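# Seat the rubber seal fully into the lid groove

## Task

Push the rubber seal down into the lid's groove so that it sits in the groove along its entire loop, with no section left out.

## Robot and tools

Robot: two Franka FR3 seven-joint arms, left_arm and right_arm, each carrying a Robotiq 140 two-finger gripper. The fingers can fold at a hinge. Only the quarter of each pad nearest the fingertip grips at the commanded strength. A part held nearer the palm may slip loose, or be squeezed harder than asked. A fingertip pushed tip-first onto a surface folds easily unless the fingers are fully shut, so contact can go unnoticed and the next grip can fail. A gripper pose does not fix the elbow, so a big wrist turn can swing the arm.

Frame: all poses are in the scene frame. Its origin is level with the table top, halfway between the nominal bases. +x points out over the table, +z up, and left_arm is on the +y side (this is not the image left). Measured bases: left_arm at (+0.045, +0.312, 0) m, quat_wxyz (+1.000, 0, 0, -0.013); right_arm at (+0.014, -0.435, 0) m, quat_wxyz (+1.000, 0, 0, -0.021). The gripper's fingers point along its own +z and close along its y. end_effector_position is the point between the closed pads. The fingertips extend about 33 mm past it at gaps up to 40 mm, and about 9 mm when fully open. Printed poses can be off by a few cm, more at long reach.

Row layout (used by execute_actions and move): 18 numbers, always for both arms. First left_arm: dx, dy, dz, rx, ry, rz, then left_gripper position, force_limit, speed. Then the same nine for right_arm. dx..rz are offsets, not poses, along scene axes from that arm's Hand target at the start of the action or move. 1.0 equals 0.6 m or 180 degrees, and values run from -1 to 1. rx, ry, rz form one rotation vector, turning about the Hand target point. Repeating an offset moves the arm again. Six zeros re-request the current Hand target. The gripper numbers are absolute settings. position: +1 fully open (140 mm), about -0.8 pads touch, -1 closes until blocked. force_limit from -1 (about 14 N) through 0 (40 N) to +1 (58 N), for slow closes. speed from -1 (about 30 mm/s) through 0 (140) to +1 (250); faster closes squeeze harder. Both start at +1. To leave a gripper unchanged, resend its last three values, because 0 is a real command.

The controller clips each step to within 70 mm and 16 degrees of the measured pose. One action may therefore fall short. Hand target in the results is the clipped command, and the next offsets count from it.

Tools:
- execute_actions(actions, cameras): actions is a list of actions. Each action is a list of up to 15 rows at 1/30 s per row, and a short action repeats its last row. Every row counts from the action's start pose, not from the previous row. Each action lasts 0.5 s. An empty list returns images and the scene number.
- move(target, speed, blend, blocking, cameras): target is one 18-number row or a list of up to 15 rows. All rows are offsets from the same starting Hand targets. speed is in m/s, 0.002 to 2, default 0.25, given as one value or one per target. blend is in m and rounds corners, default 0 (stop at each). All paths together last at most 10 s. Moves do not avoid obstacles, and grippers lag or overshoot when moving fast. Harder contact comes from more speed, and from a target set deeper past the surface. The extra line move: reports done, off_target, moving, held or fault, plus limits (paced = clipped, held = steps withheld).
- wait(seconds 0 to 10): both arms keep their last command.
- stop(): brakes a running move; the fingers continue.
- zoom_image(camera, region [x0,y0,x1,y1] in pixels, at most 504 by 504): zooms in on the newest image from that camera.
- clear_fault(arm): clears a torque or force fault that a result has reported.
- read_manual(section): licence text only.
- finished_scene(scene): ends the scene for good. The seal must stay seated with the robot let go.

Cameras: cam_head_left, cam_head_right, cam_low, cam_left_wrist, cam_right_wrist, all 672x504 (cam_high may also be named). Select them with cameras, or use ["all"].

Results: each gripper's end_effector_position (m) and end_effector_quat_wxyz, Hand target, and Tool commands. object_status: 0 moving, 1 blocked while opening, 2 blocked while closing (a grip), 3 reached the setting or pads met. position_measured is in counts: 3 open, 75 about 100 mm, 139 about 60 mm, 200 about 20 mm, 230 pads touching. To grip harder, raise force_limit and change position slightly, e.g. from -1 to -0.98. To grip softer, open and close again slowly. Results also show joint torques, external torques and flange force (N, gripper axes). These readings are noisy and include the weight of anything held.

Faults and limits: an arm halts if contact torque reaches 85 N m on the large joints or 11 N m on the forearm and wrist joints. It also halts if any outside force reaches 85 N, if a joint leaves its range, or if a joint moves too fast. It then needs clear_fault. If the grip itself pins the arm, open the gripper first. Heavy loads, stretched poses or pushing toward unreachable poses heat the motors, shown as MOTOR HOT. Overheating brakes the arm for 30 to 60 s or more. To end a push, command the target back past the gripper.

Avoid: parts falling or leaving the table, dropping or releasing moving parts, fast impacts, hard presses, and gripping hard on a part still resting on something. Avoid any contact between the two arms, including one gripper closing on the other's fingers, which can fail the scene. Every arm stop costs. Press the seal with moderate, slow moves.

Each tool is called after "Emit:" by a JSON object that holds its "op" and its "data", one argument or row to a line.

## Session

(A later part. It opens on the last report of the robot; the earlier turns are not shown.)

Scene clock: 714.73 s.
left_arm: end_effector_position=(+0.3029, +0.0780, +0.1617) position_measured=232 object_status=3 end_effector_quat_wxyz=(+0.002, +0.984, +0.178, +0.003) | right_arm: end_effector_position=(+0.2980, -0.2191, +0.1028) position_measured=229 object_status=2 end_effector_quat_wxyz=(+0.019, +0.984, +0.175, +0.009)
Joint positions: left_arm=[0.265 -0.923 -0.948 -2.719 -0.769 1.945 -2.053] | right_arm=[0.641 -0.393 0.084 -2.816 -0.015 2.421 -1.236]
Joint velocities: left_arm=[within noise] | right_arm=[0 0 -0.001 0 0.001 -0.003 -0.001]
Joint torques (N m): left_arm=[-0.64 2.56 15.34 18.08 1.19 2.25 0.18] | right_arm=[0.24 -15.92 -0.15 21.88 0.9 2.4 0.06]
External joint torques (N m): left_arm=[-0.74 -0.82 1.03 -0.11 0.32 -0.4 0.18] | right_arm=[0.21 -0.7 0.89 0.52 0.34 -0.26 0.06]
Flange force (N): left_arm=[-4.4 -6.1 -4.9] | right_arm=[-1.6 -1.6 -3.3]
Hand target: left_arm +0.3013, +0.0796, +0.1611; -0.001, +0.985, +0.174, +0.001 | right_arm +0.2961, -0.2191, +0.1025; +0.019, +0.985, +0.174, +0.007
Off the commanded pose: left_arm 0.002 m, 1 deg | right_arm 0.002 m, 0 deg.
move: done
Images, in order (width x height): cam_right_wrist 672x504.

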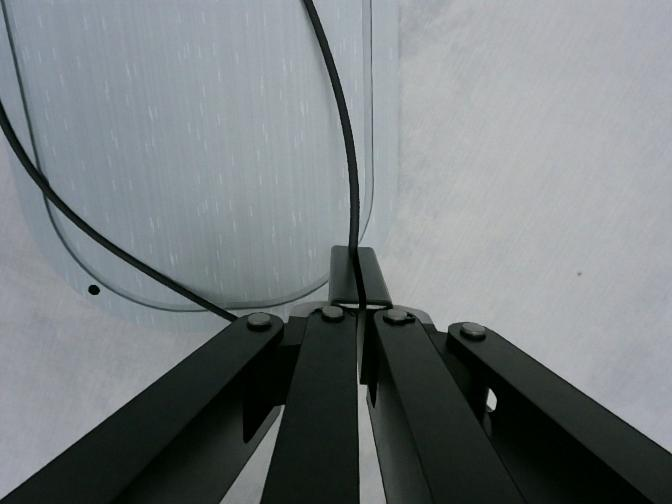

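Emit:
{"op": "move", "data": {
  "target": [
    [0,0,0,0,0,0,-1,0,0,0.0652,0.007,-0.085,0,0,0,-1,0,0],
    [0,0,0,0,0,0,-1,0,0,0.0652,0.007,-0.106,0,0,0,-1,0,0],
    [0,0,0,0,0,0,-1,0,0,0.0652,0.007,-0.0985,0,0,0,-0.55,0,-0.7],
    [0,0,0,0,0,0,-1,0,0,0.0652,0.007,-0.07,0,0,0,-0.55,0,-0.7],
    [0,0,0,0,0,0,-1,0,0,0.0646,0.0086,-0.0702,0,0,0,-1,0,0],
    [0,0,0,0,0,0,-1,0,0,0.0646,0.0086,-0.109,0,0,0,-1,0,0]
  ],
  "speed": [0.12,0.04,0.04,0.06,0.06,0.05]
}}

Emit:
{"op": "move", "data": {
  "target": [
    [0,0,0,0,0,0,-1,0,0,0,0,0.015,0,0,0,-1,0,0],
    [0,0,0,0,0,0,-1,0,0,-0.1,0.0,0.1,0,0,0,-1,0,0]
  ],
  "speed": [0.08,0.15],
  "cameras": ["cam_right_wrist"]
}}

Emit:
{"op": "zoom_image", "data": {
  "camera": "cam_right_wrist",
  "region": [60, 0, 460, 330]
}}

Scene clock: 756.70 s.
left_arm: end_effector_position=(+0.3029, +0.0780, +0.1617) position_measured=232 object_status=3 end_effector_quat_wxyz=(+0.002, +0.984, +0.178, +0.003) | right_arm: end_effector_position=(+0.3325, -0.2101, +0.0457) position_measured=233 object_status=3 end_effector_quat_wxyz=(+0.019, +0.984, +0.177, +0.006)
Joint positions: left_arm=[0.265 -0.923 -0.948 -2.719 -0.769 1.945 -2.053] | right_arm=[0.602 -0.128 0.075 -2.749 -0.06 2.615 -1.24]
Joint velocities: left_arm=[within noise] | right_arm=[-0.001 0.001 0.001 0.002 -0.001 0.001 0.007]
Joint torques (N m): left_arm=[-0.61 2.6 15.3 18.11 1.18 2.24 0.19] | right_arm=[-4.69 -7.45 -3.55 15.93 -1.07 6.69 -0.03]
External joint torques (N m): left_arm=[-0.52 -0.72 1.09 -0.2 0.33 -0.4 0.19] | right_arm=[-4.68 14.29 -3.19 -2.51 -1.53 4.06 -0.04]
Flange force (N): left_arm=[-3.6 -6.0 -4.8] | right_arm=[31.7 0.5 59.6]
Hand target: left_arm +0.3013, +0.0796, +0.1611; -0.001, +0.985, +0.174, +0.001 | right_arm +0.3349, -0.2139, +0.0371; +0.019, +0.985, +0.174, +0.007
Off the commanded pose: left_arm 0.002 m, 1 deg | right_arm 0.010 m, 0 deg.
move: off_target (right_arm)

Scene clock: 758.80 s.
left_arm: end_effector_position=(+0.3029, +0.0780, +0.1617) position_measured=232 object_status=3 end_effector_quat_wxyz=(+0.002, +0.984, +0.178, +0.003) | right_arm: end_effector_position=(+0.2767, -0.2137, +0.0974) position_measured=233 object_status=3 end_effector_quat_wxyz=(+0.019, +0.984, +0.176, +0.009)
Joint positions: left_arm=[0.265 -0.923 -0.948 -2.719 -0.769 1.945 -2.053] | right_arm=[0.667 -0.425 0.113 -2.859 0.008 2.431 -1.203]
Joint velocities: left_arm=[within noise] | right_arm=[0 -0.001 0 -0.001 0 -0.004 0.005]
Joint torques (N m): left_arm=[-0.63 2.57 15.31 18.1 1.19 2.25 0.18] | right_arm=[0.02 -14.47 -0.33 21.71 0.91 2.34 0.17]
External joint torques (N m): left_arm=[-0.63 -0.79 1.03 -0.22 0.33 -0.4 0.18] | right_arm=[-0.05 -0.67 0.96 0.54 0.35 -0.31 0.16]
Flange force (N): left_arm=[-4.1 -6.2 -4.8] | right_arm=[-1.6 -1.7 -3.4]
Hand target: left_arm +0.3013, +0.0796, +0.1611; -0.001, +0.985, +0.174, +0.001 | right_arm +0.2749, -0.2139, +0.0971; +0.019, +0.985, +0.174, +0.007
Off the commanded pose: left_arm 0.002 m, 1 deg | right_arm 0.002 m, 0 deg.
move: done
Images, in order (width x height): cam_right_wrist 672x504.

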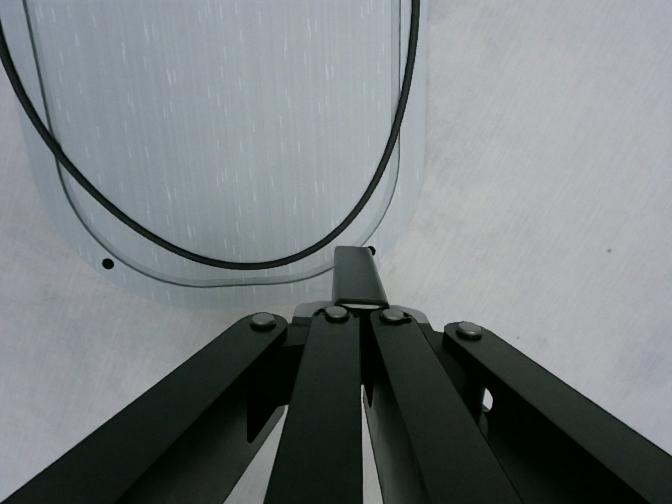

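Scaled by 1.260 from the camera's 672x504 image, which has a finer 960x720 frame.

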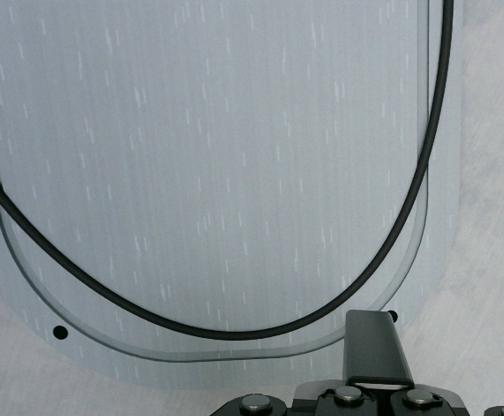

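Emit:
{"op": "move", "data": {
  "target": [
    [0,0,0,0,0,0,-1,0,0,-0.0598,0.083,0,0,0,-0.5,-0.45,0,0],
    [0,0,0,0,0,0,-1,0,0,-0.0598,0.083,-0.091,0,0,-0.5,-0.45,0,0],
    [0,0,0,0,0,0,-1,0,0,-0.0598,0.083,-0.0912,0,0,-0.5,-1,0,-0.8],
    [0,0,0,0,0,0,-1,0,0,-0.0598,0.083,-0.0955,0,0,-0.5,-1,0,-0.8]
  ],
  "speed": [0.4,0.08,0.05,0.04],
  "cameras": ["cam_right_wrist"]
}}

Emit:
{"op": "zoom_image", "data": {
  "camera": "cam_right_wrist",
  "region": [230, 60, 480, 280]
}}

Scene clock: 777.03 s.
left_arm: end_effector_position=(+0.3029, +0.0780, +0.1617) position_measured=232 object_status=3 end_effector_quat_wxyz=(+0.002, +0.984, +0.178, +0.003) | right_arm: end_effector_position=(+0.2229, -0.1691, +0.0444) position_measured=227 object_status=2 end_effector_quat_wxyz=(+0.043, +0.823, -0.566, -0.019)
Joint positions: left_arm=[0.265 -0.923 -0.948 -2.719 -0.769 1.945 -2.053] | right_arm=[0.059 -0.334 0.955 -2.803 0.493 2.452 0.161]
Joint torques (N m): left_arm=[-0.61 2.57 15.32 18.09 1.18 2.24 0.18] | right_arm=[-3.25 -1.66 -5.07 15.38 0.65 9.12 -0.07]
External joint torques (N m): left_arm=[-0.61 -0.76 1.07 -0.19 0.32 -0.4 0.18] | right_arm=[-3.31 5.9 1 -2.63 0.24 6.79 -0.08]
External joint torques when the fault began: right_arm=[-4.16 6.11 2.23 -3.93 0.11 7.74 0.15]
Flange force (N): left_arm=[-4.0 -6.1 -4.9] | right_arm=[-8.4 -36.9 61.7]
Flange force when the fault began (N): right_arm=[-10.5 -41.8 73.6]
Hand target: left_arm +0.3013, +0.0796, +0.1611; -0.001, +0.985, +0.174, +0.001 | right_arm +0.2229, -0.1691, +0.0444; +0.043, +0.823, -0.566, -0.019 (not the last commanded pose)
Tool commands: left_gripper/position=-1.0 left_gripper/force_limit=+0.0 left_gripper/speed=+0.0 right_gripper/position=-1.0 right_gripper/force_limit=+0.003922 right_gripper/speed=-0.796078
Off the commanded pose: left_arm 0.002 m, 1 deg | right_arm 0.017 m, 3 deg.
FORCE FAULT: contact force on the right arm reached its limit, and that arm stopped. The contact can be on any part of that arm, not only on its tool. That arm's remaining commands of this call were not run. That arm is still stopped at the end of this call. While its stop runs, that arm takes no new command, but execute_actions still moves its gripper.
CLEAR FAULT: the right arm stays stopped (Reflex) until you call clear_fault(arm="right_arm").
move: fault (right_arm); path passed 3 of 4 targets; target 3's new numbers were sent with right_arm's hand 0.005 m and 1 deg from that target; limits=paced
Images, in order (width x height): cam_right_wrist 672x504.

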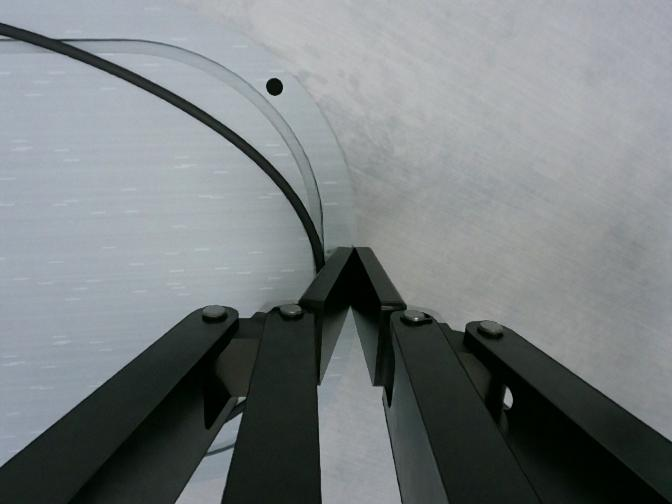

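Scaled by 2.016 from the camera's 672x504 image, which has a finer 960x720 frame.

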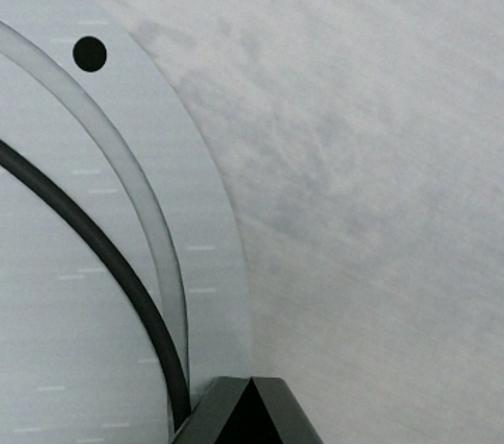

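Emit:
{"op": "clear_fault", "data": {
  "arm": "right_arm"
}}

Emit:
{"op": "move", "data": {
  "target": [
    [0,0,0,0,0,0,-1,0,0,0,0,0.03,0,0,0,-1,0,-0.8],
    [0,0,0,0,0,0,-1,0,0,0.0,0.09,0.12,0,0,0,-0.45,0,0]
  ],
  "speed": 0.06,
  "cameras": ["cam_right_wrist","cam_low"]
}}

Scene clock: 782.30 s.
left_arm: end_effector_position=(+0.3029, +0.0780, +0.1617) position_measured=232 object_status=3 end_effector_quat_wxyz=(+0.002, +0.984, +0.178, +0.003) | right_arm: end_effector_position=(+0.2229, -0.1691, +0.0444) position_measured=227 object_status=2 end_effector_quat_wxyz=(+0.043, +0.823, -0.566, -0.019)
Joint positions: left_arm=[0.265 -0.923 -0.948 -2.719 -0.769 1.945 -2.053] | right_arm=[0.059 -0.334 0.955 -2.803 0.493 2.452 0.161]
Joint torques (N m): left_arm=[-0.62 2.56 15.35 18.09 1.19 2.24 0.2] | right_arm=[-3.27 -1.62 -5.04 15.44 0.66 9.13 -0.06]
External joint torques (N m): left_arm=[-0.61 -0.85 1.09 -0.11 0.34 -0.38 0.2] | right_arm=[-3.33 5.96 1.04 -2.59 0.24 6.8 -0.07]
Flange force (N): left_arm=[-4.0 -6.2 -5.1] | right_arm=[-8.6 -37.3 62.1]
Hand target: left_arm +0.3013, +0.0796, +0.1611; -0.001, +0.985, +0.174, +0.001 | right_arm +0.2229, -0.1691, +0.0444; +0.043, +0.823, -0.566, -0.019 (not the last commanded pose)
Tool commands: left_gripper/position=-1.0 left_gripper/force_limit=+0.0 left_gripper/speed=+0.0 right_gripper/position=-1.0 right_gripper/force_limit=+0.003922 right_gripper/speed=-0.796078
Off the commanded pose: left_arm 0.002 m, 1 deg | right_arm 0.017 m, 3 deg.
FORCE FAULT, CONTINUED: the right arm's stop, for the force fault that an earlier result reported, is over. The call counts as one of the actions that you can send in this scene. That arm's target is now where it stood when the stop ended, not its last command. That arm accepts commands again.
CLEAR FAULT: your call cleared the right arm's force fault. If the contact force or a joint's load stays at its limit, that arm stops again.

Scene clock: 785.73 s.
left_arm: end_effector_position=(+0.3029, +0.0780, +0.1617) position_measured=232 object_status=3 end_effector_quat_wxyz=(+0.002, +0.984, +0.178, +0.003) | right_arm: end_effector_position=(+0.2227, -0.1145, +0.1160) position_measured=186 object_status=0 end_effector_quat_wxyz=(+0.042, +0.823, -0.565, -0.020)
Joint positions: left_arm=[0.265 -0.923 -0.948 -2.719 -0.769 1.945 -2.053] | right_arm=[0.093 -0.432 0.93 -2.62 0.476 2.202 0.24]
Joint torques (N m): left_arm=[-0.6 2.61 15.32 18.05 1.18 2.24 0.19] | right_arm=[-0.32 -6.6 -8.24 21.83 0.29 2.07 0.17]
External joint torques (N m): left_arm=[-0.59 -0.79 1.07 -0.18 0.32 -0.39 0.19] | right_arm=[-0.3 -0.17 0.54 1.19 -0.27 -0.23 0.16]
Flange force (N): left_arm=[-3.9 -6.1 -4.9] | right_arm=[-3.4 -4.2 -1.4]
Hand target: left_arm +0.3013, +0.0796, +0.1611; -0.001, +0.985, +0.174, +0.001 | right_arm +0.2229, -0.1151, +0.1164; +0.043, +0.823, -0.566, -0.019
Off the commanded pose: left_arm 0.002 m, 1 deg | right_arm 0.001 m, 0 deg.
move: done
Images, in order (width x height): cam_low 672x504, cam_right_wrist 672x504.

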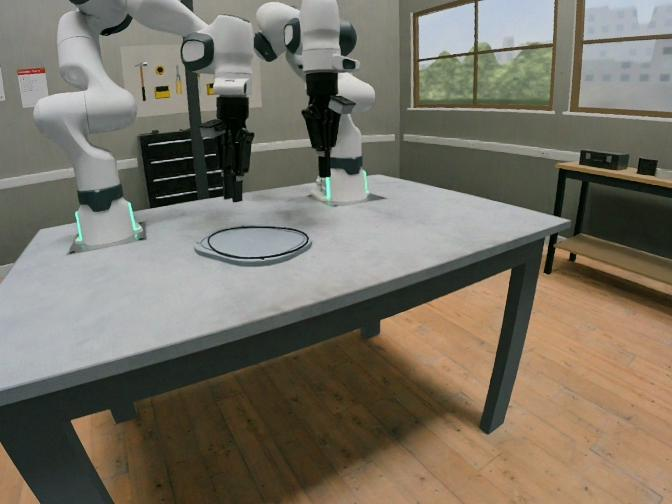

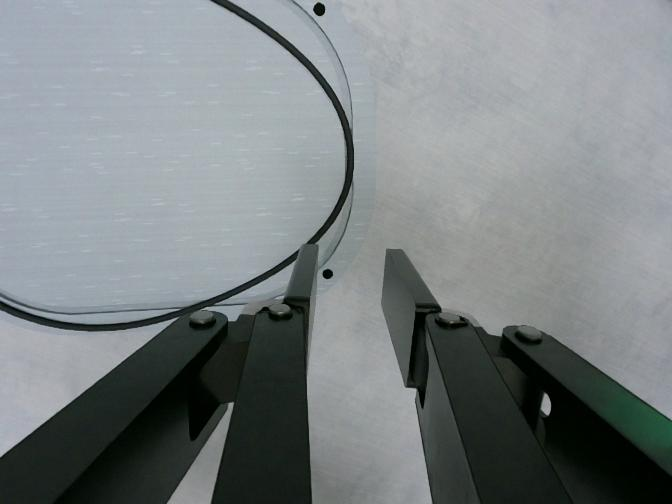

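Emit:
{"op": "move", "data": {
  "target": [
    [0,0,0,0,0,0,-1,0,0,0.0245,-0.0825,-0.06,0.0155,-0.0256,-0.005,-1,0,0],
    [0,0,0,0,0,0,-1,0,0,0.0245,-0.0825,-0.1235,0.0155,-0.0256,-0.005,-1,0,0]
  ],
  "speed": [0.15,0.05],
  "cameras": ["cam_right_wrist"]
}}

Emit:
{"op": "zoom_image", "data": {
  "camera": "cam_right_wrist",
  "region": [230, 60, 480, 280]
}}

Scene clock: 800.57 s.
left_arm: end_effector_position=(+0.3029, +0.0780, +0.1617) position_measured=232 object_status=3 end_effector_quat_wxyz=(+0.002, +0.984, +0.178, +0.003) | right_arm: end_effector_position=(+0.2334, -0.1655, +0.0461) position_measured=233 object_status=3 end_effector_quat_wxyz=(+0.007, +0.821, -0.571, -0.003)
Joint positions: left_arm=[0.265 -0.923 -0.948 -2.719 -0.769 1.945 -2.053] | right_arm=[0.101 -0.37 0.941 -2.845 0.55 2.534 0.139]
Joint torques (N m): left_arm=[-0.64 2.55 15.32 18.08 1.17 2.25 0.17] | right_arm=[-0.27 -4.55 -5.44 17.57 0.75 3.44 -0.12]
External joint torques (N m): left_arm=[-0.71 -0.88 1.01 -0.14 0.31 -0.4 0.17] | right_arm=[-0.24 2.56 1.03 -0.13 0.33 0.91 -0.12]
External joint torques when the fault began: right_arm=[-1.81 8.04 2.7 -2.65 0.52 4.5 0.02]
Flange force (N): left_arm=[-4.5 -6.3 -4.9] | right_arm=[-4.9 -9.7 17.4]
Flange force when the fault began (N): right_arm=[-12.9 -32.4 65.4]
Hand target: left_arm +0.3013, +0.0796, +0.1611; -0.001, +0.985, +0.174, +0.001 | right_arm +0.2334, -0.1655, +0.0461; +0.007, +0.821, -0.571, -0.003 (not the last commanded pose)
Tool commands: left_gripper/position=-1.0 left_gripper/force_limit=+0.0 left_gripper/speed=+0.0 right_gripper/position=-1.0 right_gripper/force_limit=+0.003922 right_gripper/speed=+0.003922
Off the commanded pose: left_arm 0.002 m, 1 deg | right_arm 0.006 m, 1 deg.
FORCE FAULT: contact force on the right arm reached its limit, and that arm stopped. The contact can be on any part of that arm, not only on its tool. So far the stop counts as 1 of the actions that you can send in this scene. That arm's remaining commands of this call were not run. That arm is still stopped at the end of this call. While its stop runs, that arm takes no new command, but execute_actions still moves its gripper.
CLEAR FAULT: the right arm stays stopped (Reflex) until you call clear_fault(arm="right_arm").
move: fault (right_arm)
Images, in order (width x height): cam_right_wrist 672x504.

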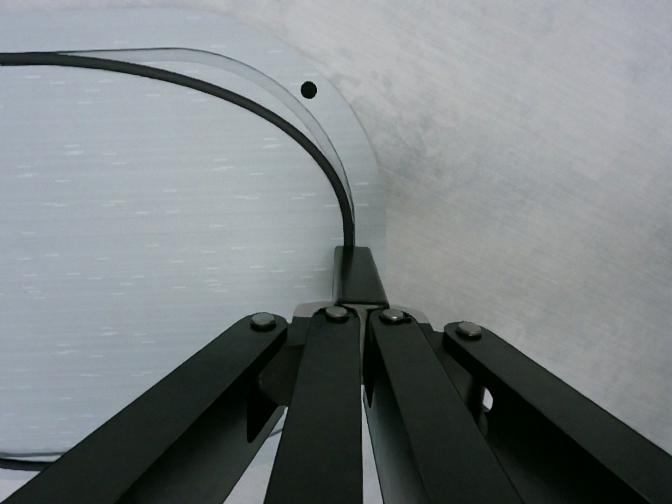

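Scaled by 2.016 from the camera's 672x504 image, which has a finer 960x720 frame.

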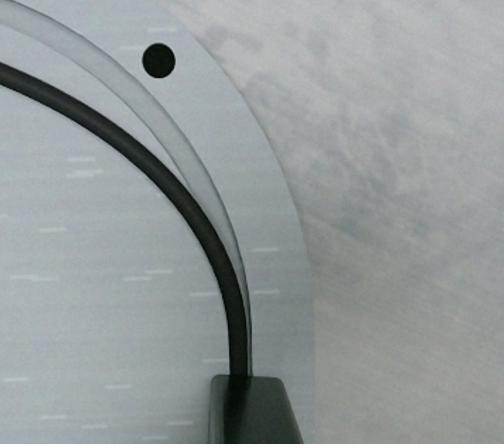

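Emit:
{"op": "clear_fault", "data": {
  "arm": "right_arm"
}}

Emit:
{"op": "move", "data": {
  "target": [
    [0,0,0,0,0,0,-1,0,0,0.0053,0.001,0.0092,0,0,0,-1,0,0],
    [0,0,0,0,0,0,-1,0,0,0.0053,0.001,-0.0047,0,0,0,-1,0,0],
    [0,0,0,0,0,0,-1,0,0,0.0112,-0.0147,0.0092,0,0,0,-1,0,0],
    [0,0,0,0,0,0,-1,0,0,0.0112,-0.0147,-0.0047,0,0,0,-1,0,0],
    [0,0,0,0,0,0,-1,0,0,0.0168,-0.0303,0.0092,0,0,0,-1,0,0],
    [0,0,0,0,0,0,-1,0,0,0.0168,-0.0303,-0.0047,0,0,0,-1,0,0],
    [0,0,0,0,0,0,-1,0,0,0.0168,-0.0303,0.0092,0,0,0,-1,0,0],
    [0,0,0,0,0,0,-1,0,0,0,0.06,0.09,0,0,0,-1,0,0]
  ],
  "speed": [0.05,0.03,0.05,0.03,0.05,0.03,0.05,0.1],
  "cameras": ["cam_right_wrist"]
}}

Emit:
{"op": "zoom_image", "data": {
  "camera": "cam_right_wrist",
  "region": [60, 0, 460, 330]
}}

Scene clock: 816.97 s.
left_arm: end_effector_position=(+0.3029, +0.0780, +0.1617) position_measured=232 object_status=3 end_effector_quat_wxyz=(+0.002, +0.984, +0.178, +0.003) | right_arm: end_effector_position=(+0.2334, -0.1655, +0.0461) position_measured=233 object_status=3 end_effector_quat_wxyz=(+0.007, +0.821, -0.571, -0.003)
Joint positions: left_arm=[0.265 -0.923 -0.948 -2.719 -0.769 1.945 -2.053] | right_arm=[0.101 -0.37 0.941 -2.845 0.55 2.534 0.139]
Joint torques (N m): left_arm=[-0.65 2.58 15.31 18.06 1.18 2.25 0.19] | right_arm=[-0.21 -4.59 -5.48 17.53 0.77 3.44 -0.12]
External joint torques (N m): left_arm=[-0.62 -0.77 1.06 -0.23 0.33 -0.4 0.19] | right_arm=[-0.19 2.5 0.98 -0.22 0.35 0.9 -0.12]
Flange force (N): left_arm=[-4.0 -6.3 -4.8] | right_arm=[-4.6 -8.9 16.9]
Hand target: left_arm +0.3013, +0.0796, +0.1611; -0.001, +0.985, +0.174, +0.001 | right_arm +0.2334, -0.1655, +0.0461; +0.007, +0.821, -0.571, -0.003 (not the last commanded pose)
Tool commands: left_gripper/position=-1.0 left_gripper/force_limit=+0.0 left_gripper/speed=+0.0 right_gripper/position=-1.0 right_gripper/force_limit=+0.003922 right_gripper/speed=+0.003922
Off the commanded pose: left_arm 0.002 m, 1 deg | right_arm 0.006 m, 1 deg.
FORCE FAULT, CONTINUED: the right arm's stop, for the force fault that an earlier result reported, is over. The call counts as one of the actions that you can send in this scene. That arm's target is now where it stood when the stop ended, not its last command. That arm accepts commands again.
CLEAR FAULT: your call cleared the right arm's force fault. If the contact force or a joint's load stays at its limit, that arm stops again.

Scene clock: 822.63 s.
left_arm: end_effector_position=(+0.3029, +0.0780, +0.1617) position_measured=232 object_status=3 end_effector_quat_wxyz=(+0.002, +0.984, +0.178, +0.003) | right_arm: end_effector_position=(+0.2334, -0.1292, +0.0997) position_measured=233 object_status=3 end_effector_quat_wxyz=(+0.006, +0.822, -0.569, -0.004)
Joint positions: left_arm=[0.265 -0.923 -0.948 -2.719 -0.769 1.945 -2.053] | right_arm=[0.135 -0.473 0.905 -2.725 0.53 2.333 0.192]
Joint velocities: left_arm=[within noise] | right_arm=[-0.001 -0.001 -0.001 -0.001 -0.001 -0.002 0.005]
Joint torques (N m): left_arm=[-0.65 2.6 15.33 18.07 1.19 2.26 0.18] | right_arm=[-0.51 -6.42 -8.03 21.03 0.51 2.22 0.11]
External joint torques (N m): left_arm=[-0.71 -0.83 1.06 -0.13 0.33 -0.38 0.18] | right_arm=[-0.52 -0.36 0.69 1.03 -0.02 -0.32 0.11]
Flange force (N): left_arm=[-4.3 -6.3 -5.0] | right_arm=[-3.1 -3.4 -1.2]
Hand target: left_arm +0.3013, +0.0796, +0.1611; -0.001, +0.985, +0.174, +0.001 | right_arm +0.2334, -0.1295, +0.1001; +0.007, +0.821, -0.571, -0.003
Off the commanded pose: left_arm 0.002 m, 1 deg | right_arm 0.001 m, 0 deg.
move: done
Images, in order (width x height): cam_right_wrist 672x504.

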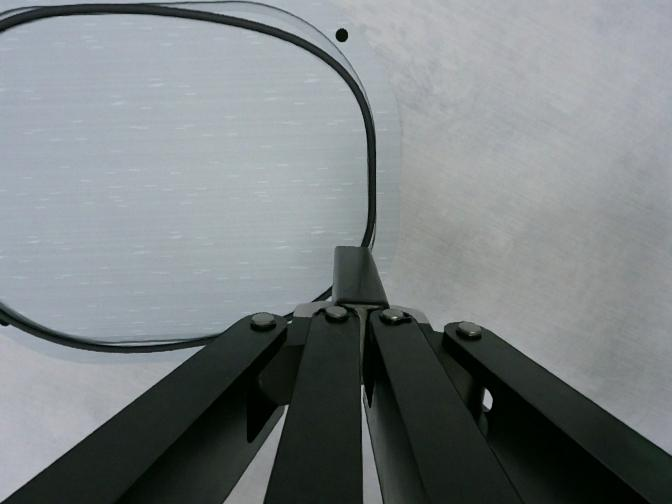

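Scaled by 1.260 from the camera's 672x504 image, which has a finer 960x720 frame.

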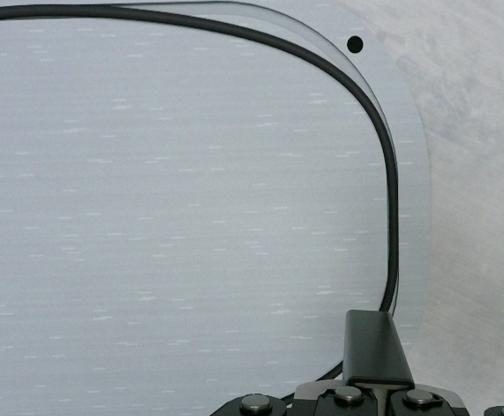

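Emit:
{"op": "move", "data": {
  "target": [
    [0,0,0,0,0,0,-1,0,0,0.0265,-0.1128,-0.0802,0,0,0.055,-1,0,0],
    [0,0,0,0,0,0,-1,0,0,0.0265,-0.1128,-0.0952,0,0,0.055,-1,0,0],
    [0,0,0,0,0,0,-1,0,0,0.0377,-0.1282,-0.0802,0,0,0.122,-1,0,0],
    [0,0,0,0,0,0,-1,0,0,0.0377,-0.1282,-0.0952,0,0,0.122,-1,0,0],
    [0,0,0,0,0,0,-1,0,0,0.052,-0.1408,-0.0802,0,0,0.189,-1,0,0],
    [0,0,0,0,0,0,-1,0,0,0.052,-0.1408,-0.0952,0,0,0.189,-1,0,0],
    [0,0,0,0,0,0,-1,0,0,0.052,-0.1408,-0.0802,0,0,0.189,-1,0,0],
    [0,0,0,0,0,0,-1,0,0,0.0,-0.08,0.0,0,0,0.189,-1,0,0]
  ],
  "speed": [0.12,0.03,0.08,0.03,0.08,0.03,0.05,0.15],
  "cameras": ["cam_right_wrist"]
}}

Emit:
{"op": "zoom_image", "data": {
  "camera": "cam_right_wrist",
  "region": [60, 0, 460, 330]
}}

Scene clock: 842.87 s.
left_arm: end_effector_position=(+0.3029, +0.0780, +0.1617) position_measured=232 object_status=3 end_effector_quat_wxyz=(+0.002, +0.984, +0.178, +0.003) | right_arm: end_effector_position=(+0.2344, -0.1781, +0.0997) position_measured=233 object_status=3 end_effector_quat_wxyz=(+0.008, +0.953, -0.303, +0.000)
Joint positions: left_arm=[0.265 -0.923 -0.948 -2.719 -0.769 1.945 -2.053] | right_arm=[0.36 -0.515 0.612 -2.846 0.404 2.356 -0.386]
Joint velocities: left_arm=[within noise] | right_arm=[-0.001 0 -0.001 0.001 -0.001 -0.001 0.006]
Joint torques (N m): left_arm=[-0.59 2.52 15.31 18.12 1.19 2.25 0.19] | right_arm=[-0.1 -9.05 -5.59 21.67 0.88 2.3 0.16]
External joint torques (N m): left_arm=[-0.63 -0.89 1.03 -0.06 0.33 -0.39 0.19] | right_arm=[-0.11 -0.51 0.72 1.04 0.34 -0.29 0.16]
Flange force (N): left_arm=[-4.1 -6.0 -5.1] | right_arm=[-1.9 -1.5 -2.6]
Hand target: left_arm +0.3013, +0.0796, +0.1611; -0.001, +0.985, +0.174, +0.001 | right_arm +0.2334, -0.1775, +0.1001; +0.008, +0.952, -0.305, -0.001
Off the commanded pose: left_arm 0.002 m, 1 deg | right_arm 0.001 m, 0 deg.
move: done
Images, in order (width x height): cam_right_wrist 672x504.

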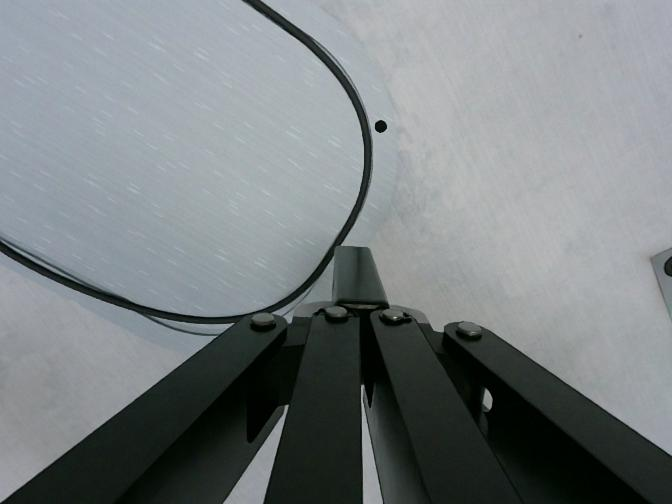

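Scaled by 1.260 from the camera's 672x504 image, which has a finer 960x720 frame.

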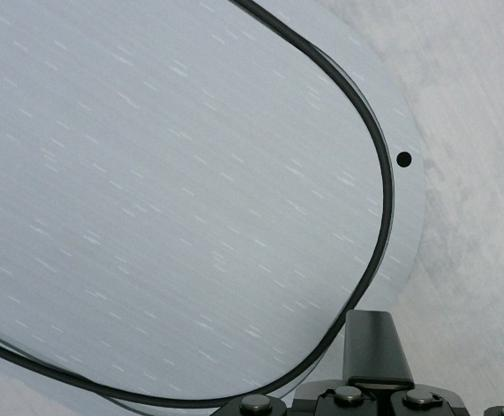

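Emit:
{"op": "move", "data": {
  "target": [
    [0,0,0,0,0,0,-1,0,0,0.0685,-0.0705,-0.0802,0,0,0.064,-1,0,0],
    [0,0,0,0,0,0,-1,0,0,0.0685,-0.0705,-0.0955,0,0,0.064,-1,0,0],
    [0,0,0,0,0,0,-1,0,0,0.0868,-0.0765,-0.081,0,0,0.131,-1,0,0],
    [0,0,0,0,0,0,-1,0,0,0.0868,-0.0765,-0.0965,0,0,0.131,-1,0,0],
    [0,0,0,0,0,0,-1,0,0,0.106,-0.0785,-0.0818,0,0,0.197,-1,0,0],
    [0,0,0,0,0,0,-1,0,0,0.106,-0.0785,-0.0968,0,0,0.197,-1,0,0],
    [0,0,0,0,0,0,-1,0,0,0.125,-0.0765,-0.0818,0,0,0.264,-1,0,0],
    [0,0,0,0,0,0,-1,0,0,0.125,-0.0765,-0.0972,0,0,0.264,-1,0,0],
    [0,0,0,0,0,0,-1,0,0,0.125,-0.0765,-0.0802,0,0,0.264,-1,0,0],
    [0,0,0,0,0,0,-1,0,0,0.06,-0.09,0.0,0,0,0.3,-1,0,0]
  ],
  "speed": [0.12,0.03,0.08,0.03,0.08,0.03,0.08,0.03,0.05,0.15],
  "cameras": ["cam_right_wrist"]
}}

Emit:
{"op": "zoom_image", "data": {
  "camera": "cam_right_wrist",
  "region": [60, 0, 460, 330]
}}

Scene clock: 866.17 s.
left_arm: end_effector_position=(+0.3029, +0.0780, +0.1617) position_measured=232 object_status=3 end_effector_quat_wxyz=(+0.002, +0.984, +0.178, +0.003) | right_arm: end_effector_position=(+0.3007, -0.2248, +0.0634) position_measured=233 object_status=3 end_effector_quat_wxyz=(+0.007, +0.993, +0.116, +0.004)
Joint positions: left_arm=[0.265 -0.923 -0.948 -2.719 -0.769 1.945 -2.053] | right_arm=[0.436 -0.294 0.277 -2.85 0.115 2.562 -1.24]
Joint velocities: left_arm=[within noise] | right_arm=[0 -0.001 -0.001 0.001 -0.001 -0.002 -0.005]
Joint torques (N m): left_arm=[-0.62 2.57 15.3 18.05 1.18 2.25 0.19] | right_arm=[0.33 -16.86 -1.69 19.92 0.65 2.42 -0.32]
External joint torques (N m): left_arm=[-0.67 -0.82 1.02 -0.17 0.32 -0.39 0.19] | right_arm=[0.32 -0.84 0.25 0.54 0.17 -0.24 -0.33]
Flange force (N): left_arm=[-4.2 -6.2 -4.8] | right_arm=[-1.7 0.4 -4.2]
Hand target: left_arm +0.3013, +0.0796, +0.1611; -0.001, +0.985, +0.174, +0.001 | right_arm +0.2994, -0.2253, +0.0632; +0.007, +0.993, +0.117, +0.002 (not the last commanded pose)
Off the commanded pose: left_arm 0.002 m, 1 deg | right_arm 0.049 m, 5 deg.
move: off_target (right_arm; path cut at 10 s); path passed 9 of 10 targets
Images, in order (width x height): cam_right_wrist 672x504.

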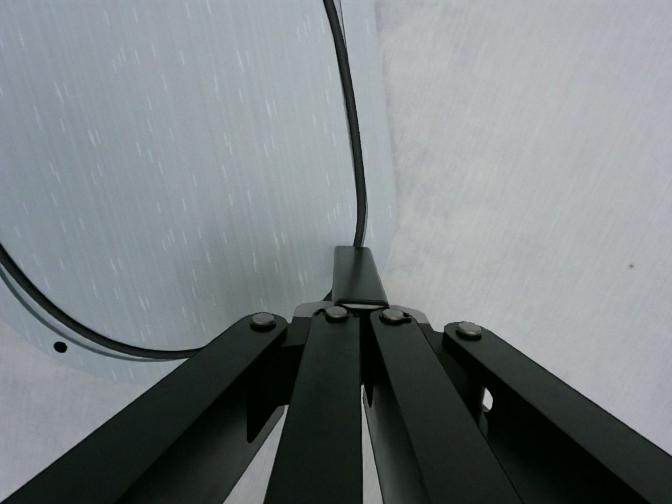

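Scaled by 1.260 from the camera's 672x504 image, which has a finer 960x720 frame.

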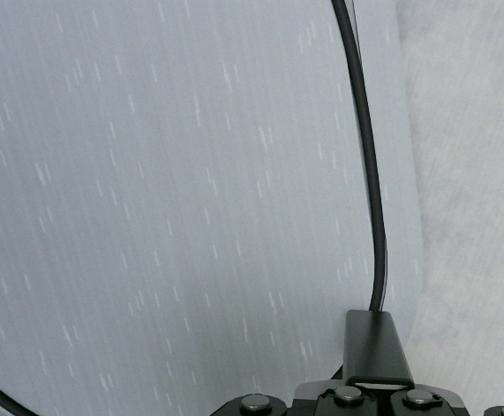

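Emit:
{"op": "move", "data": {
  "target": [
    [0,0,0,0,0,0,-1,0,0,0.044,0.0117,-0.022,0,0,0.037,-1,0,0],
    [0,0,0,0,0,0,-1,0,0,0.044,0.0117,-0.0368,0,0,0.037,-1,0,0],
    [0,0,0,0,0,0,-1,0,0,0.0722,0.0218,-0.022,0,0,0.037,-1,0,0],
    [0,0,0,0,0,0,-1,0,0,0.0722,0.0218,-0.0377,0,0,0.037,-1,0,0],
    [0,0,0,0,0,0,-1,0,0,0.1005,0.0322,-0.022,0,0,0.037,-1,0,0],
    [0,0,0,0,0,0,-1,0,0,0.1005,0.0322,-0.0383,0,0,0.037,-1,0,0],
    [0,0,0,0,0,0,-1,0,0,0.1005,0.0322,-0.015,0,0,0.037,-1,0,0]
  ],
  "speed": [0.1,0.04,0.1,0.04,0.1,0.04,0.08],
  "blend": [0.003,0,0.003,0,0.003,0,0]
}}

Emit:
{"op": "move", "data": {
  "target": [
    [0,0,0,0,0,0,-1,0,0,0.0282,0.0101,-0.007,0,0,0,-1,0,0],
    [0,0,0,0,0,0,-1,0,0,0.0282,0.0101,-0.0242,0,0,0,-1,0,0],
    [0,0,0,0,0,0,-1,0,0,0.0563,0.0205,-0.007,0,0,0,-1,0,0],
    [0,0,0,0,0,0,-1,0,0,0.0563,0.0205,-0.0248,0,0,0,-1,0,0],
    [0,0,0,0,0,0,-1,0,0,0.0563,0.0205,0,0,0,0,-1,0,0],
    [0,0,0,0,0,0,-1,0,0,0,-0.03,0.08,0,0,0,-1,0,0]
  ],
  "speed": [0.1,0.04,0.1,0.04,0.08,0.15],
  "blend": [0.003,0,0.003,0,0,0],
  "cameras": ["cam_right_wrist"]
}}

Emit:
{"op": "zoom_image", "data": {
  "camera": "cam_right_wrist",
  "region": [60, 0, 460, 330]
}}

Scene clock: 886.30 s.
left_arm: end_effector_position=(+0.3029, +0.0780, +0.1617) position_measured=232 object_status=3 end_effector_quat_wxyz=(+0.002, +0.984, +0.178, +0.003) | right_arm: end_effector_position=(+0.3601, -0.2058, +0.0537) position_measured=233 object_status=3 end_effector_quat_wxyz=(+0.008, +0.985, +0.174, +0.003)
Joint positions: left_arm=[0.265 -0.923 -0.948 -2.719 -0.769 1.945 -2.053] | right_arm=[0.398 -0.089 0.242 -2.672 0.009 2.586 -1.331]
Joint velocities: left_arm=[within noise] | right_arm=[0 -0.001 -0.002 -0.001 0 -0.005 -0.004]
Joint torques (N m): left_arm=[-0.66 2.58 15.28 18.11 1.19 2.25 0.2] | right_arm=[-0.05 -24.09 -0.21 20.1 0.8 2.55 -0.3]
External joint torques (N m): left_arm=[-0.7 -0.8 0.97 -0.14 0.33 -0.4 0.2] | right_arm=[-0.09 -1.08 0.38 0.96 0.34 -0.11 -0.3]
Flange force (N): left_arm=[-4.2 -6.0 -4.7] | right_arm=[-0.4 0.3 -4.4]
Hand target: left_arm +0.3013, +0.0796, +0.1611; -0.001, +0.985, +0.174, +0.001 | right_arm +0.3597, -0.2059, +0.0542; +0.007, +0.985, +0.175, +0.002
Off the commanded pose: left_arm 0.002 m, 1 deg | right_arm 0.001 m, 0 deg.
move: done

Scene clock: 889.73 s.
left_arm: end_effector_position=(+0.3029, +0.0780, +0.1617) position_measured=232 object_status=3 end_effector_quat_wxyz=(+0.002, +0.984, +0.178, +0.003) | right_arm: end_effector_position=(+0.3611, -0.2237, +0.1023) position_measured=233 object_status=3 end_effector_quat_wxyz=(+0.008, +0.985, +0.173, +0.004)
Joint positions: left_arm=[0.265 -0.923 -0.948 -2.719 -0.769 1.945 -2.053] | right_arm=[0.4 -0.24 0.205 -2.671 0.048 2.437 -1.398]
Joint velocities: left_arm=[within noise] | right_arm=[0 0 -0.001 0 0.001 -0.001 -0.005]
Joint torques (N m): left_arm=[-0.64 2.58 15.33 18.05 1.18 2.24 0.15] | right_arm=[0.3 -20.89 -1.34 21.71 0.88 2.42 -0.29]
External joint torques (N m): left_arm=[-0.65 -0.8 1.08 -0.18 0.32 -0.4 0.15] | right_arm=[0.28 -0.87 0.07 0.43 0.31 -0.27 -0.29]
Flange force (N): left_arm=[-4.2 -6.2 -4.9] | right_arm=[-1.8 0.4 -3.5]
Hand target: left_arm +0.3013, +0.0796, +0.1611; -0.001, +0.985, +0.174, +0.001 | right_arm +0.3597, -0.2239, +0.1022; +0.007, +0.985, +0.175, +0.002
Off the commanded pose: left_arm 0.002 m, 1 deg | right_arm 0.002 m, 0 deg.
move: done
Images, in order (width x height): cam_right_wrist 672x504.

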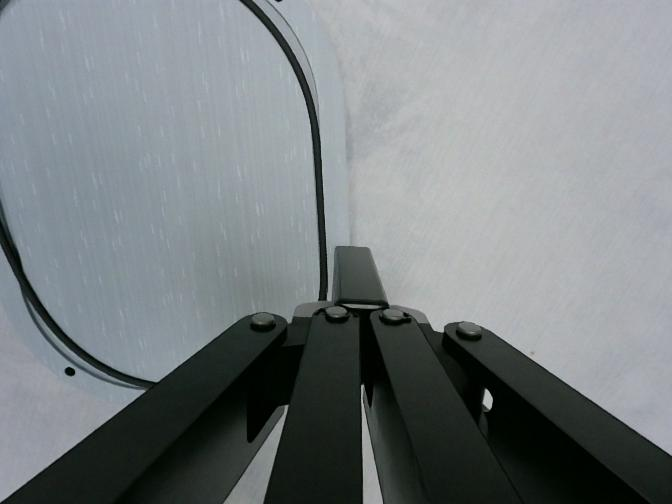

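Scaled by 1.260 from the camera's 672x504 image, which has a finer 960x720 frame.

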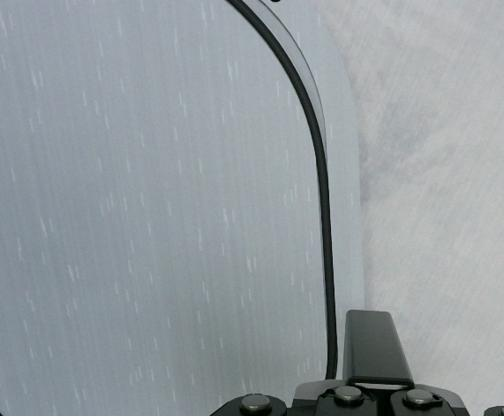

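Emit:
{"op": "move", "data": {
  "target": [
    [0,0,0,0,0,0,-1,0,0,0.0912,0.0633,-0.0887,0,0,0.028,-1,0,0],
    [0,0,0,0,0,0,-1,0,0,0.0912,0.0633,-0.1055,0,0,0.028,-1,0,0],
    [0,0,0,0,0,0,-1,0,0,0.1077,0.0732,-0.0887,0,0,0.094,-1,0,0],
    [0,0,0,0,0,0,-1,0,0,0.1077,0.0732,-0.1065,0,0,0.094,-1,0,0],
    [0,0,0,0,0,0,-1,0,0,0.1217,0.0863,-0.0887,0,0,0.16,-1,0,0],
    [0,0,0,0,0,0,-1,0,0,0.1217,0.0863,-0.107,0,0,0.16,-1,0,0],
    [0,0,0,0,0,0,-1,0,0,0.1217,0.0863,-0.0887,0,0,0.16,-1,0,0],
    [0,0,0,0,0,0,-1,0,0,0.06,0.02,0.0,0,0,0.16,-1,0,0]
  ],
  "speed": [0.15,0.04,0.1,0.04,0.1,0.04,0.08,0.15],
  "blend": [0.003,0,0.003,0,0.003,0,0,0],
  "cameras": ["cam_right_wrist"]
}}

Emit:
{"op": "zoom_image", "data": {
  "camera": "cam_right_wrist",
  "region": [60, 0, 460, 330]
}}

Scene clock: 919.43 s.
left_arm: end_effector_position=(+0.3029, +0.0780, +0.1617) position_measured=232 object_status=3 end_effector_quat_wxyz=(+0.002, +0.984, +0.178, +0.003) | right_arm: end_effector_position=(+0.3971, -0.2118, +0.1023) position_measured=233 object_status=3 end_effector_quat_wxyz=(+0.007, +0.911, +0.413, +0.006)
Joint positions: left_arm=[0.265 -0.923 -0.948 -2.719 -0.769 1.945 -2.053] | right_arm=[0.354 -0.136 0.226 -2.564 0.023 2.44 -1.903]
Joint velocities: left_arm=[within noise] | right_arm=[0 0.001 -0.001 0 0.001 -0.001 -0.005]
Joint torques (N m): left_arm=[-0.6 2.58 15.32 18.05 1.19 2.24 0.19] | right_arm=[0.3 -24.59 -0.85 21.81 0.96 2.38 -0.34]
External joint torques (N m): left_arm=[-0.64 -0.84 1.06 -0.08 0.33 -0.39 0.19] | right_arm=[0.22 -0.99 0.02 0.45 0.36 -0.3 -0.34]
Flange force (N): left_arm=[-4.1 -6.1 -5.0] | right_arm=[-1.9 -0.2 -3.9]
Hand target: left_arm +0.3013, +0.0796, +0.1611; -0.001, +0.985, +0.174, +0.001 | right_arm +0.3957, -0.2119, +0.1022; +0.006, +0.910, +0.414, +0.004
Off the commanded pose: left_arm 0.002 m, 1 deg | right_arm 0.001 m, 0 deg.
move: done
Images, in order (width x height): cam_right_wrist 672x504.

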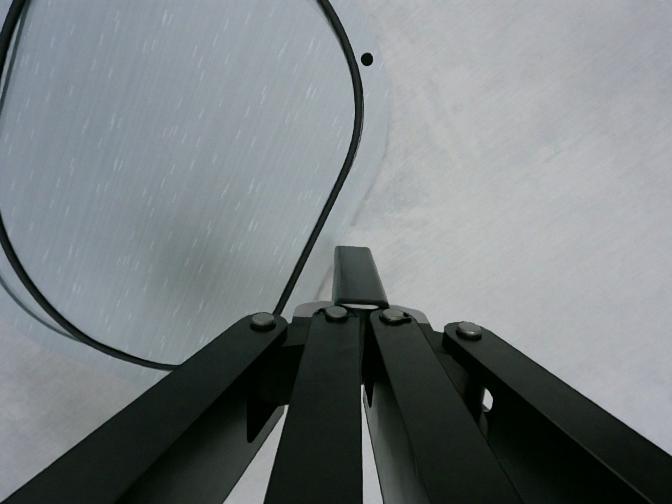

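Scaled by 1.260 from the camera's 672x504 image, which has a finer 960x720 frame.

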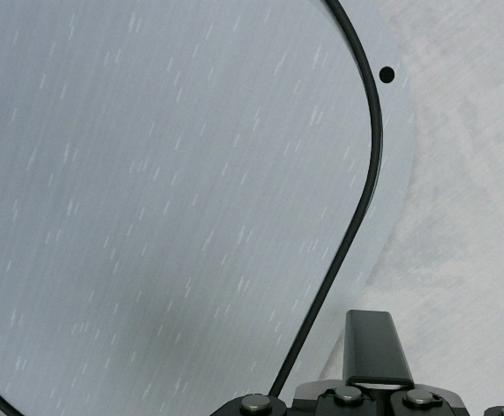

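Emit:
{"op": "move", "data": {
  "target": [
    [0,0,0,0,0,0,-1,0,0,0.0727,0.082,-0.0887,0,0,0.05,-1,0,0],
    [0,0,0,0,0,0,-1,0,0,0.0727,0.082,-0.1072,0,0,0.05,-1,0,0],
    [0,0,0,0,0,0,-1,0,0,0.0802,0.0997,-0.0887,0,0,0.1,-1,0,0],
    [0,0,0,0,0,0,-1,0,0,0.0802,0.0997,-0.1075,0,0,0.1,-1,0,0],
    [0,0,0,0,0,0,-1,0,0,0.0838,0.1183,-0.0887,0,0,0.16,-1,0,0],
    [0,0,0,0,0,0,-1,0,0,0.0838,0.1183,-0.1075,0,0,0.16,-1,0,0],
    [0,0,0,0,0,0,-1,0,0,0.0838,0.1183,-0.0887,0,0,0.16,-1,0,0],
    [0,0,0,0,0,0,-1,0,0,0.07,0.06,0.0,0,0,0.16,-1,0,0]
  ],
  "speed": [0.15,0.04,0.1,0.04,0.1,0.04,0.08,0.15],
  "blend": [0.003,0,0.003,0,0.003,0,0,0],
  "cameras": ["cam_right_wrist","cam_low"]
}}

Emit:
{"op": "zoom_image", "data": {
  "camera": "cam_right_wrist",
  "region": [60, 0, 460, 330]
}}

Scene clock: 935.87 s.
left_arm: end_effector_position=(+0.3029, +0.0780, +0.1617) position_measured=232 object_status=3 end_effector_quat_wxyz=(+0.002, +0.984, +0.178, +0.003) | right_arm: end_effector_position=(+0.4382, -0.1743, +0.1022) position_measured=233 object_status=3 end_effector_quat_wxyz=(+0.006, +0.778, +0.628, +0.007)
Joint positions: left_arm=[0.265 -0.923 -0.948 -2.719 -0.769 1.945 -2.053] | right_arm=[0.287 0.012 0.31 -2.392 -0.022 2.419 -2.356]
Joint velocities: left_arm=[within noise] | right_arm=[-0.001 0 0 -0.001 0 -0.001 -0.005]
Joint torques (N m): left_arm=[-0.64 2.58 15.31 18.11 1.18 2.25 0.16] | right_arm=[-0.37 -29.36 0.34 22.17 0.98 2.38 -0.16]
External joint torques (N m): left_arm=[-0.66 -0.82 1.03 -0.15 0.32 -0.4 0.16] | right_arm=[-0.39 -1.14 0.2 0.55 0.34 -0.28 -0.17]
Flange force (N): left_arm=[-4.2 -6.1 -4.9] | right_arm=[-1.6 -0.8 -3.9]
Hand target: left_arm +0.3013, +0.0796, +0.1611; -0.001, +0.985, +0.174, +0.001 | right_arm +0.4377, -0.1759, +0.1022; +0.005, +0.779, +0.627, +0.006
Off the commanded pose: left_arm 0.002 m, 1 deg | right_arm 0.002 m, 0 deg.
move: done
Images, in order (width x height): cam_low 672x504, cam_right_wrist 672x504.

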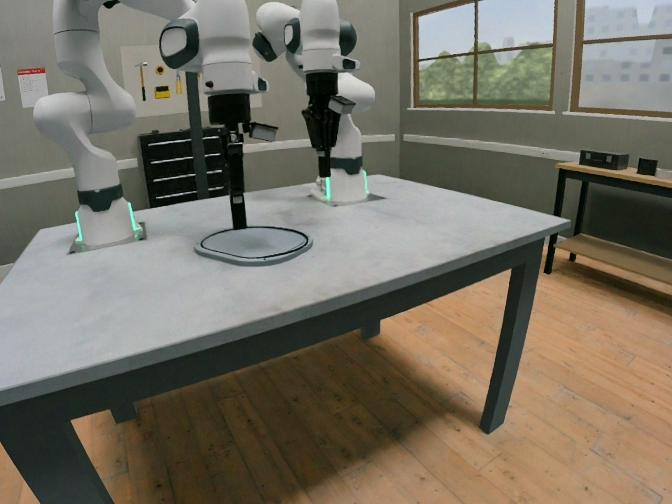

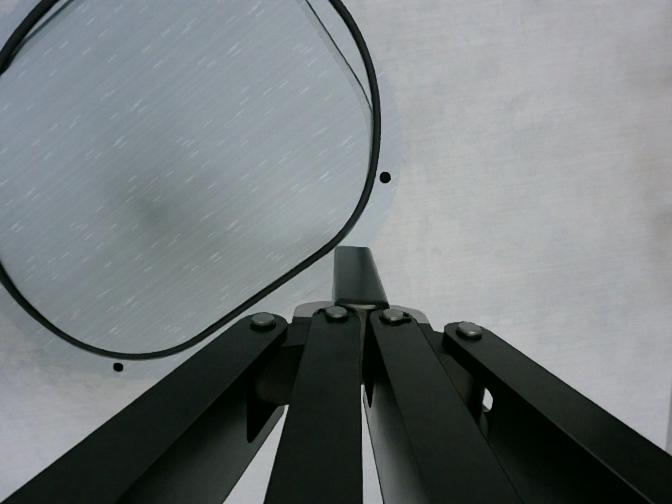

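Scaled by 1.260 from the camera's 672x504 image, which has a finer 960x720 frame.

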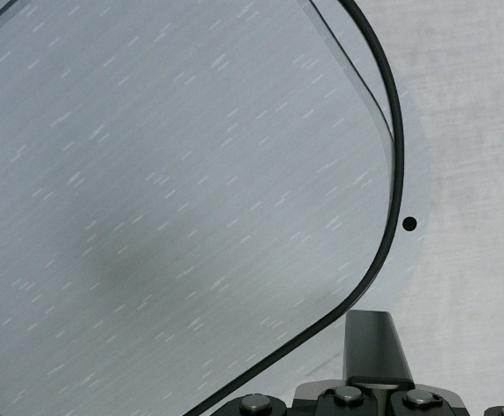

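Emit:
{"op": "move", "data": {
  "target": [0.14,-0.04,-0.02,0,0,0,-0.3,0,0,-0.05,-0.12,0.1,0,0,-0.3,-1,0,0],
  "speed": 0.2,
  "cameras": ["cam_left_wrist","cam_head_right","cam_right_wrist"]
}}

Emit:
{"op": "zoom_image", "data": {
  "camera": "cam_head_right",
  "region": [360, 220, 520, 350]
}}

Scene clock: 951.13 s.
left_arm: end_effector_position=(+0.3836, +0.0552, +0.1487) position_measured=167 object_status=3 end_effector_quat_wxyz=(+0.000, +0.984, +0.177, -0.001) | right_arm: end_effector_position=(+0.4088, -0.2478, +0.1622) position_measured=233 object_status=3 end_effector_quat_wxyz=(+0.008, +0.978, +0.209, +0.004)
Joint positions: left_arm=[0.593 -0.69 -1.17 -2.514 -0.731 2.069 -2.023] | right_arm=[0.136 -0.276 0.354 -2.515 0.101 2.256 -1.62]
Joint velocities: left_arm=[within noise] | right_arm=[0 0 -0.001 0.001 -0.001 0.002 0.005]
Joint torques (N m): left_arm=[0.09 1.93 15.52 19.37 0.83 2.51 0.17] | right_arm=[-0.35 -20.25 -2.13 23.94 0.93 2.4 0.08]
External joint torques (N m): left_arm=[0.09 -0.91 0.22 0.81 0.03 -0.11 0.17] | right_arm=[-0.39 -0.76 0.67 0.84 0.24 -0.27 0.08]
Flange force (N): left_arm=[-0.5 0.0 -2.8] | right_arm=[0.4 -0.9 -2.9]
Hand target: left_arm +0.3853, +0.0556, +0.1491; -0.001, +0.985, +0.174, +0.001 | right_arm +0.4077, -0.2479, +0.1622; +0.007, +0.979, +0.206, +0.003
Off the commanded pose: left_arm 0.002 m, 0 deg | right_arm 0.001 m, 0 deg.
move: done
Images, in order (width x height): cam_head_right 672x504, cam_left_wrist 672x504, cam_right_wrist 672x504.

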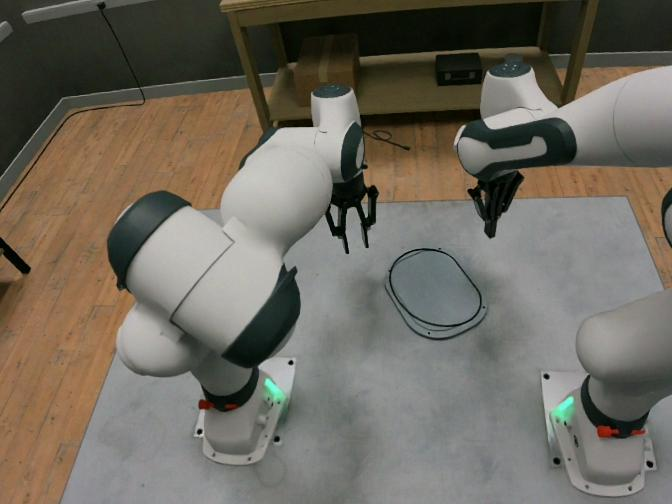

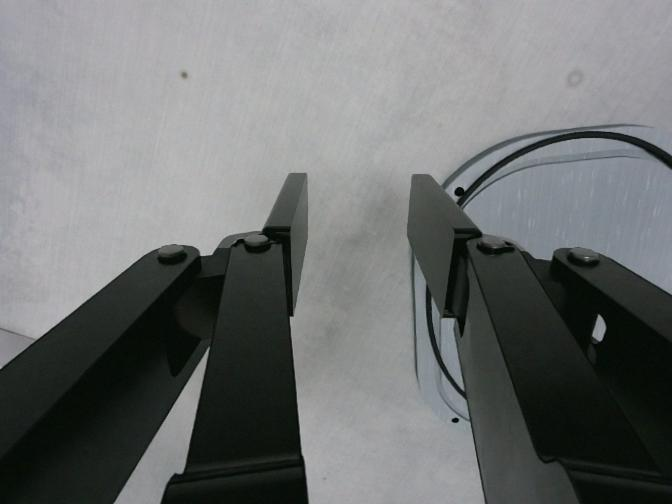

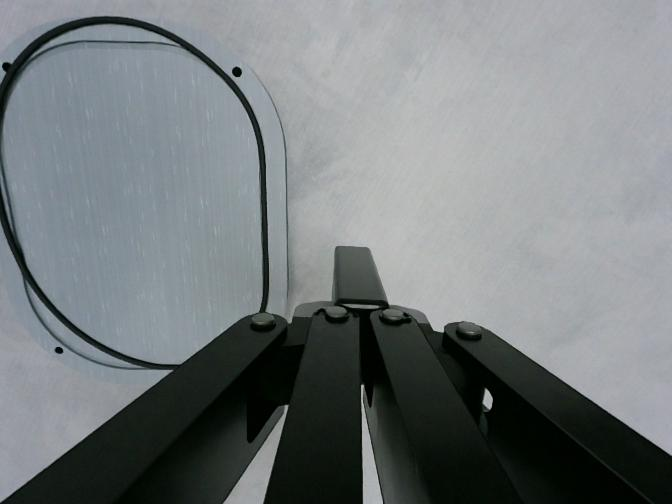

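Scaled by 3.150 from the camera's 672x504 image, which has a finer 960x720 frame.

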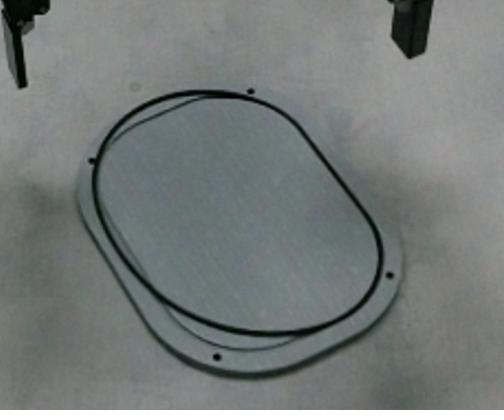

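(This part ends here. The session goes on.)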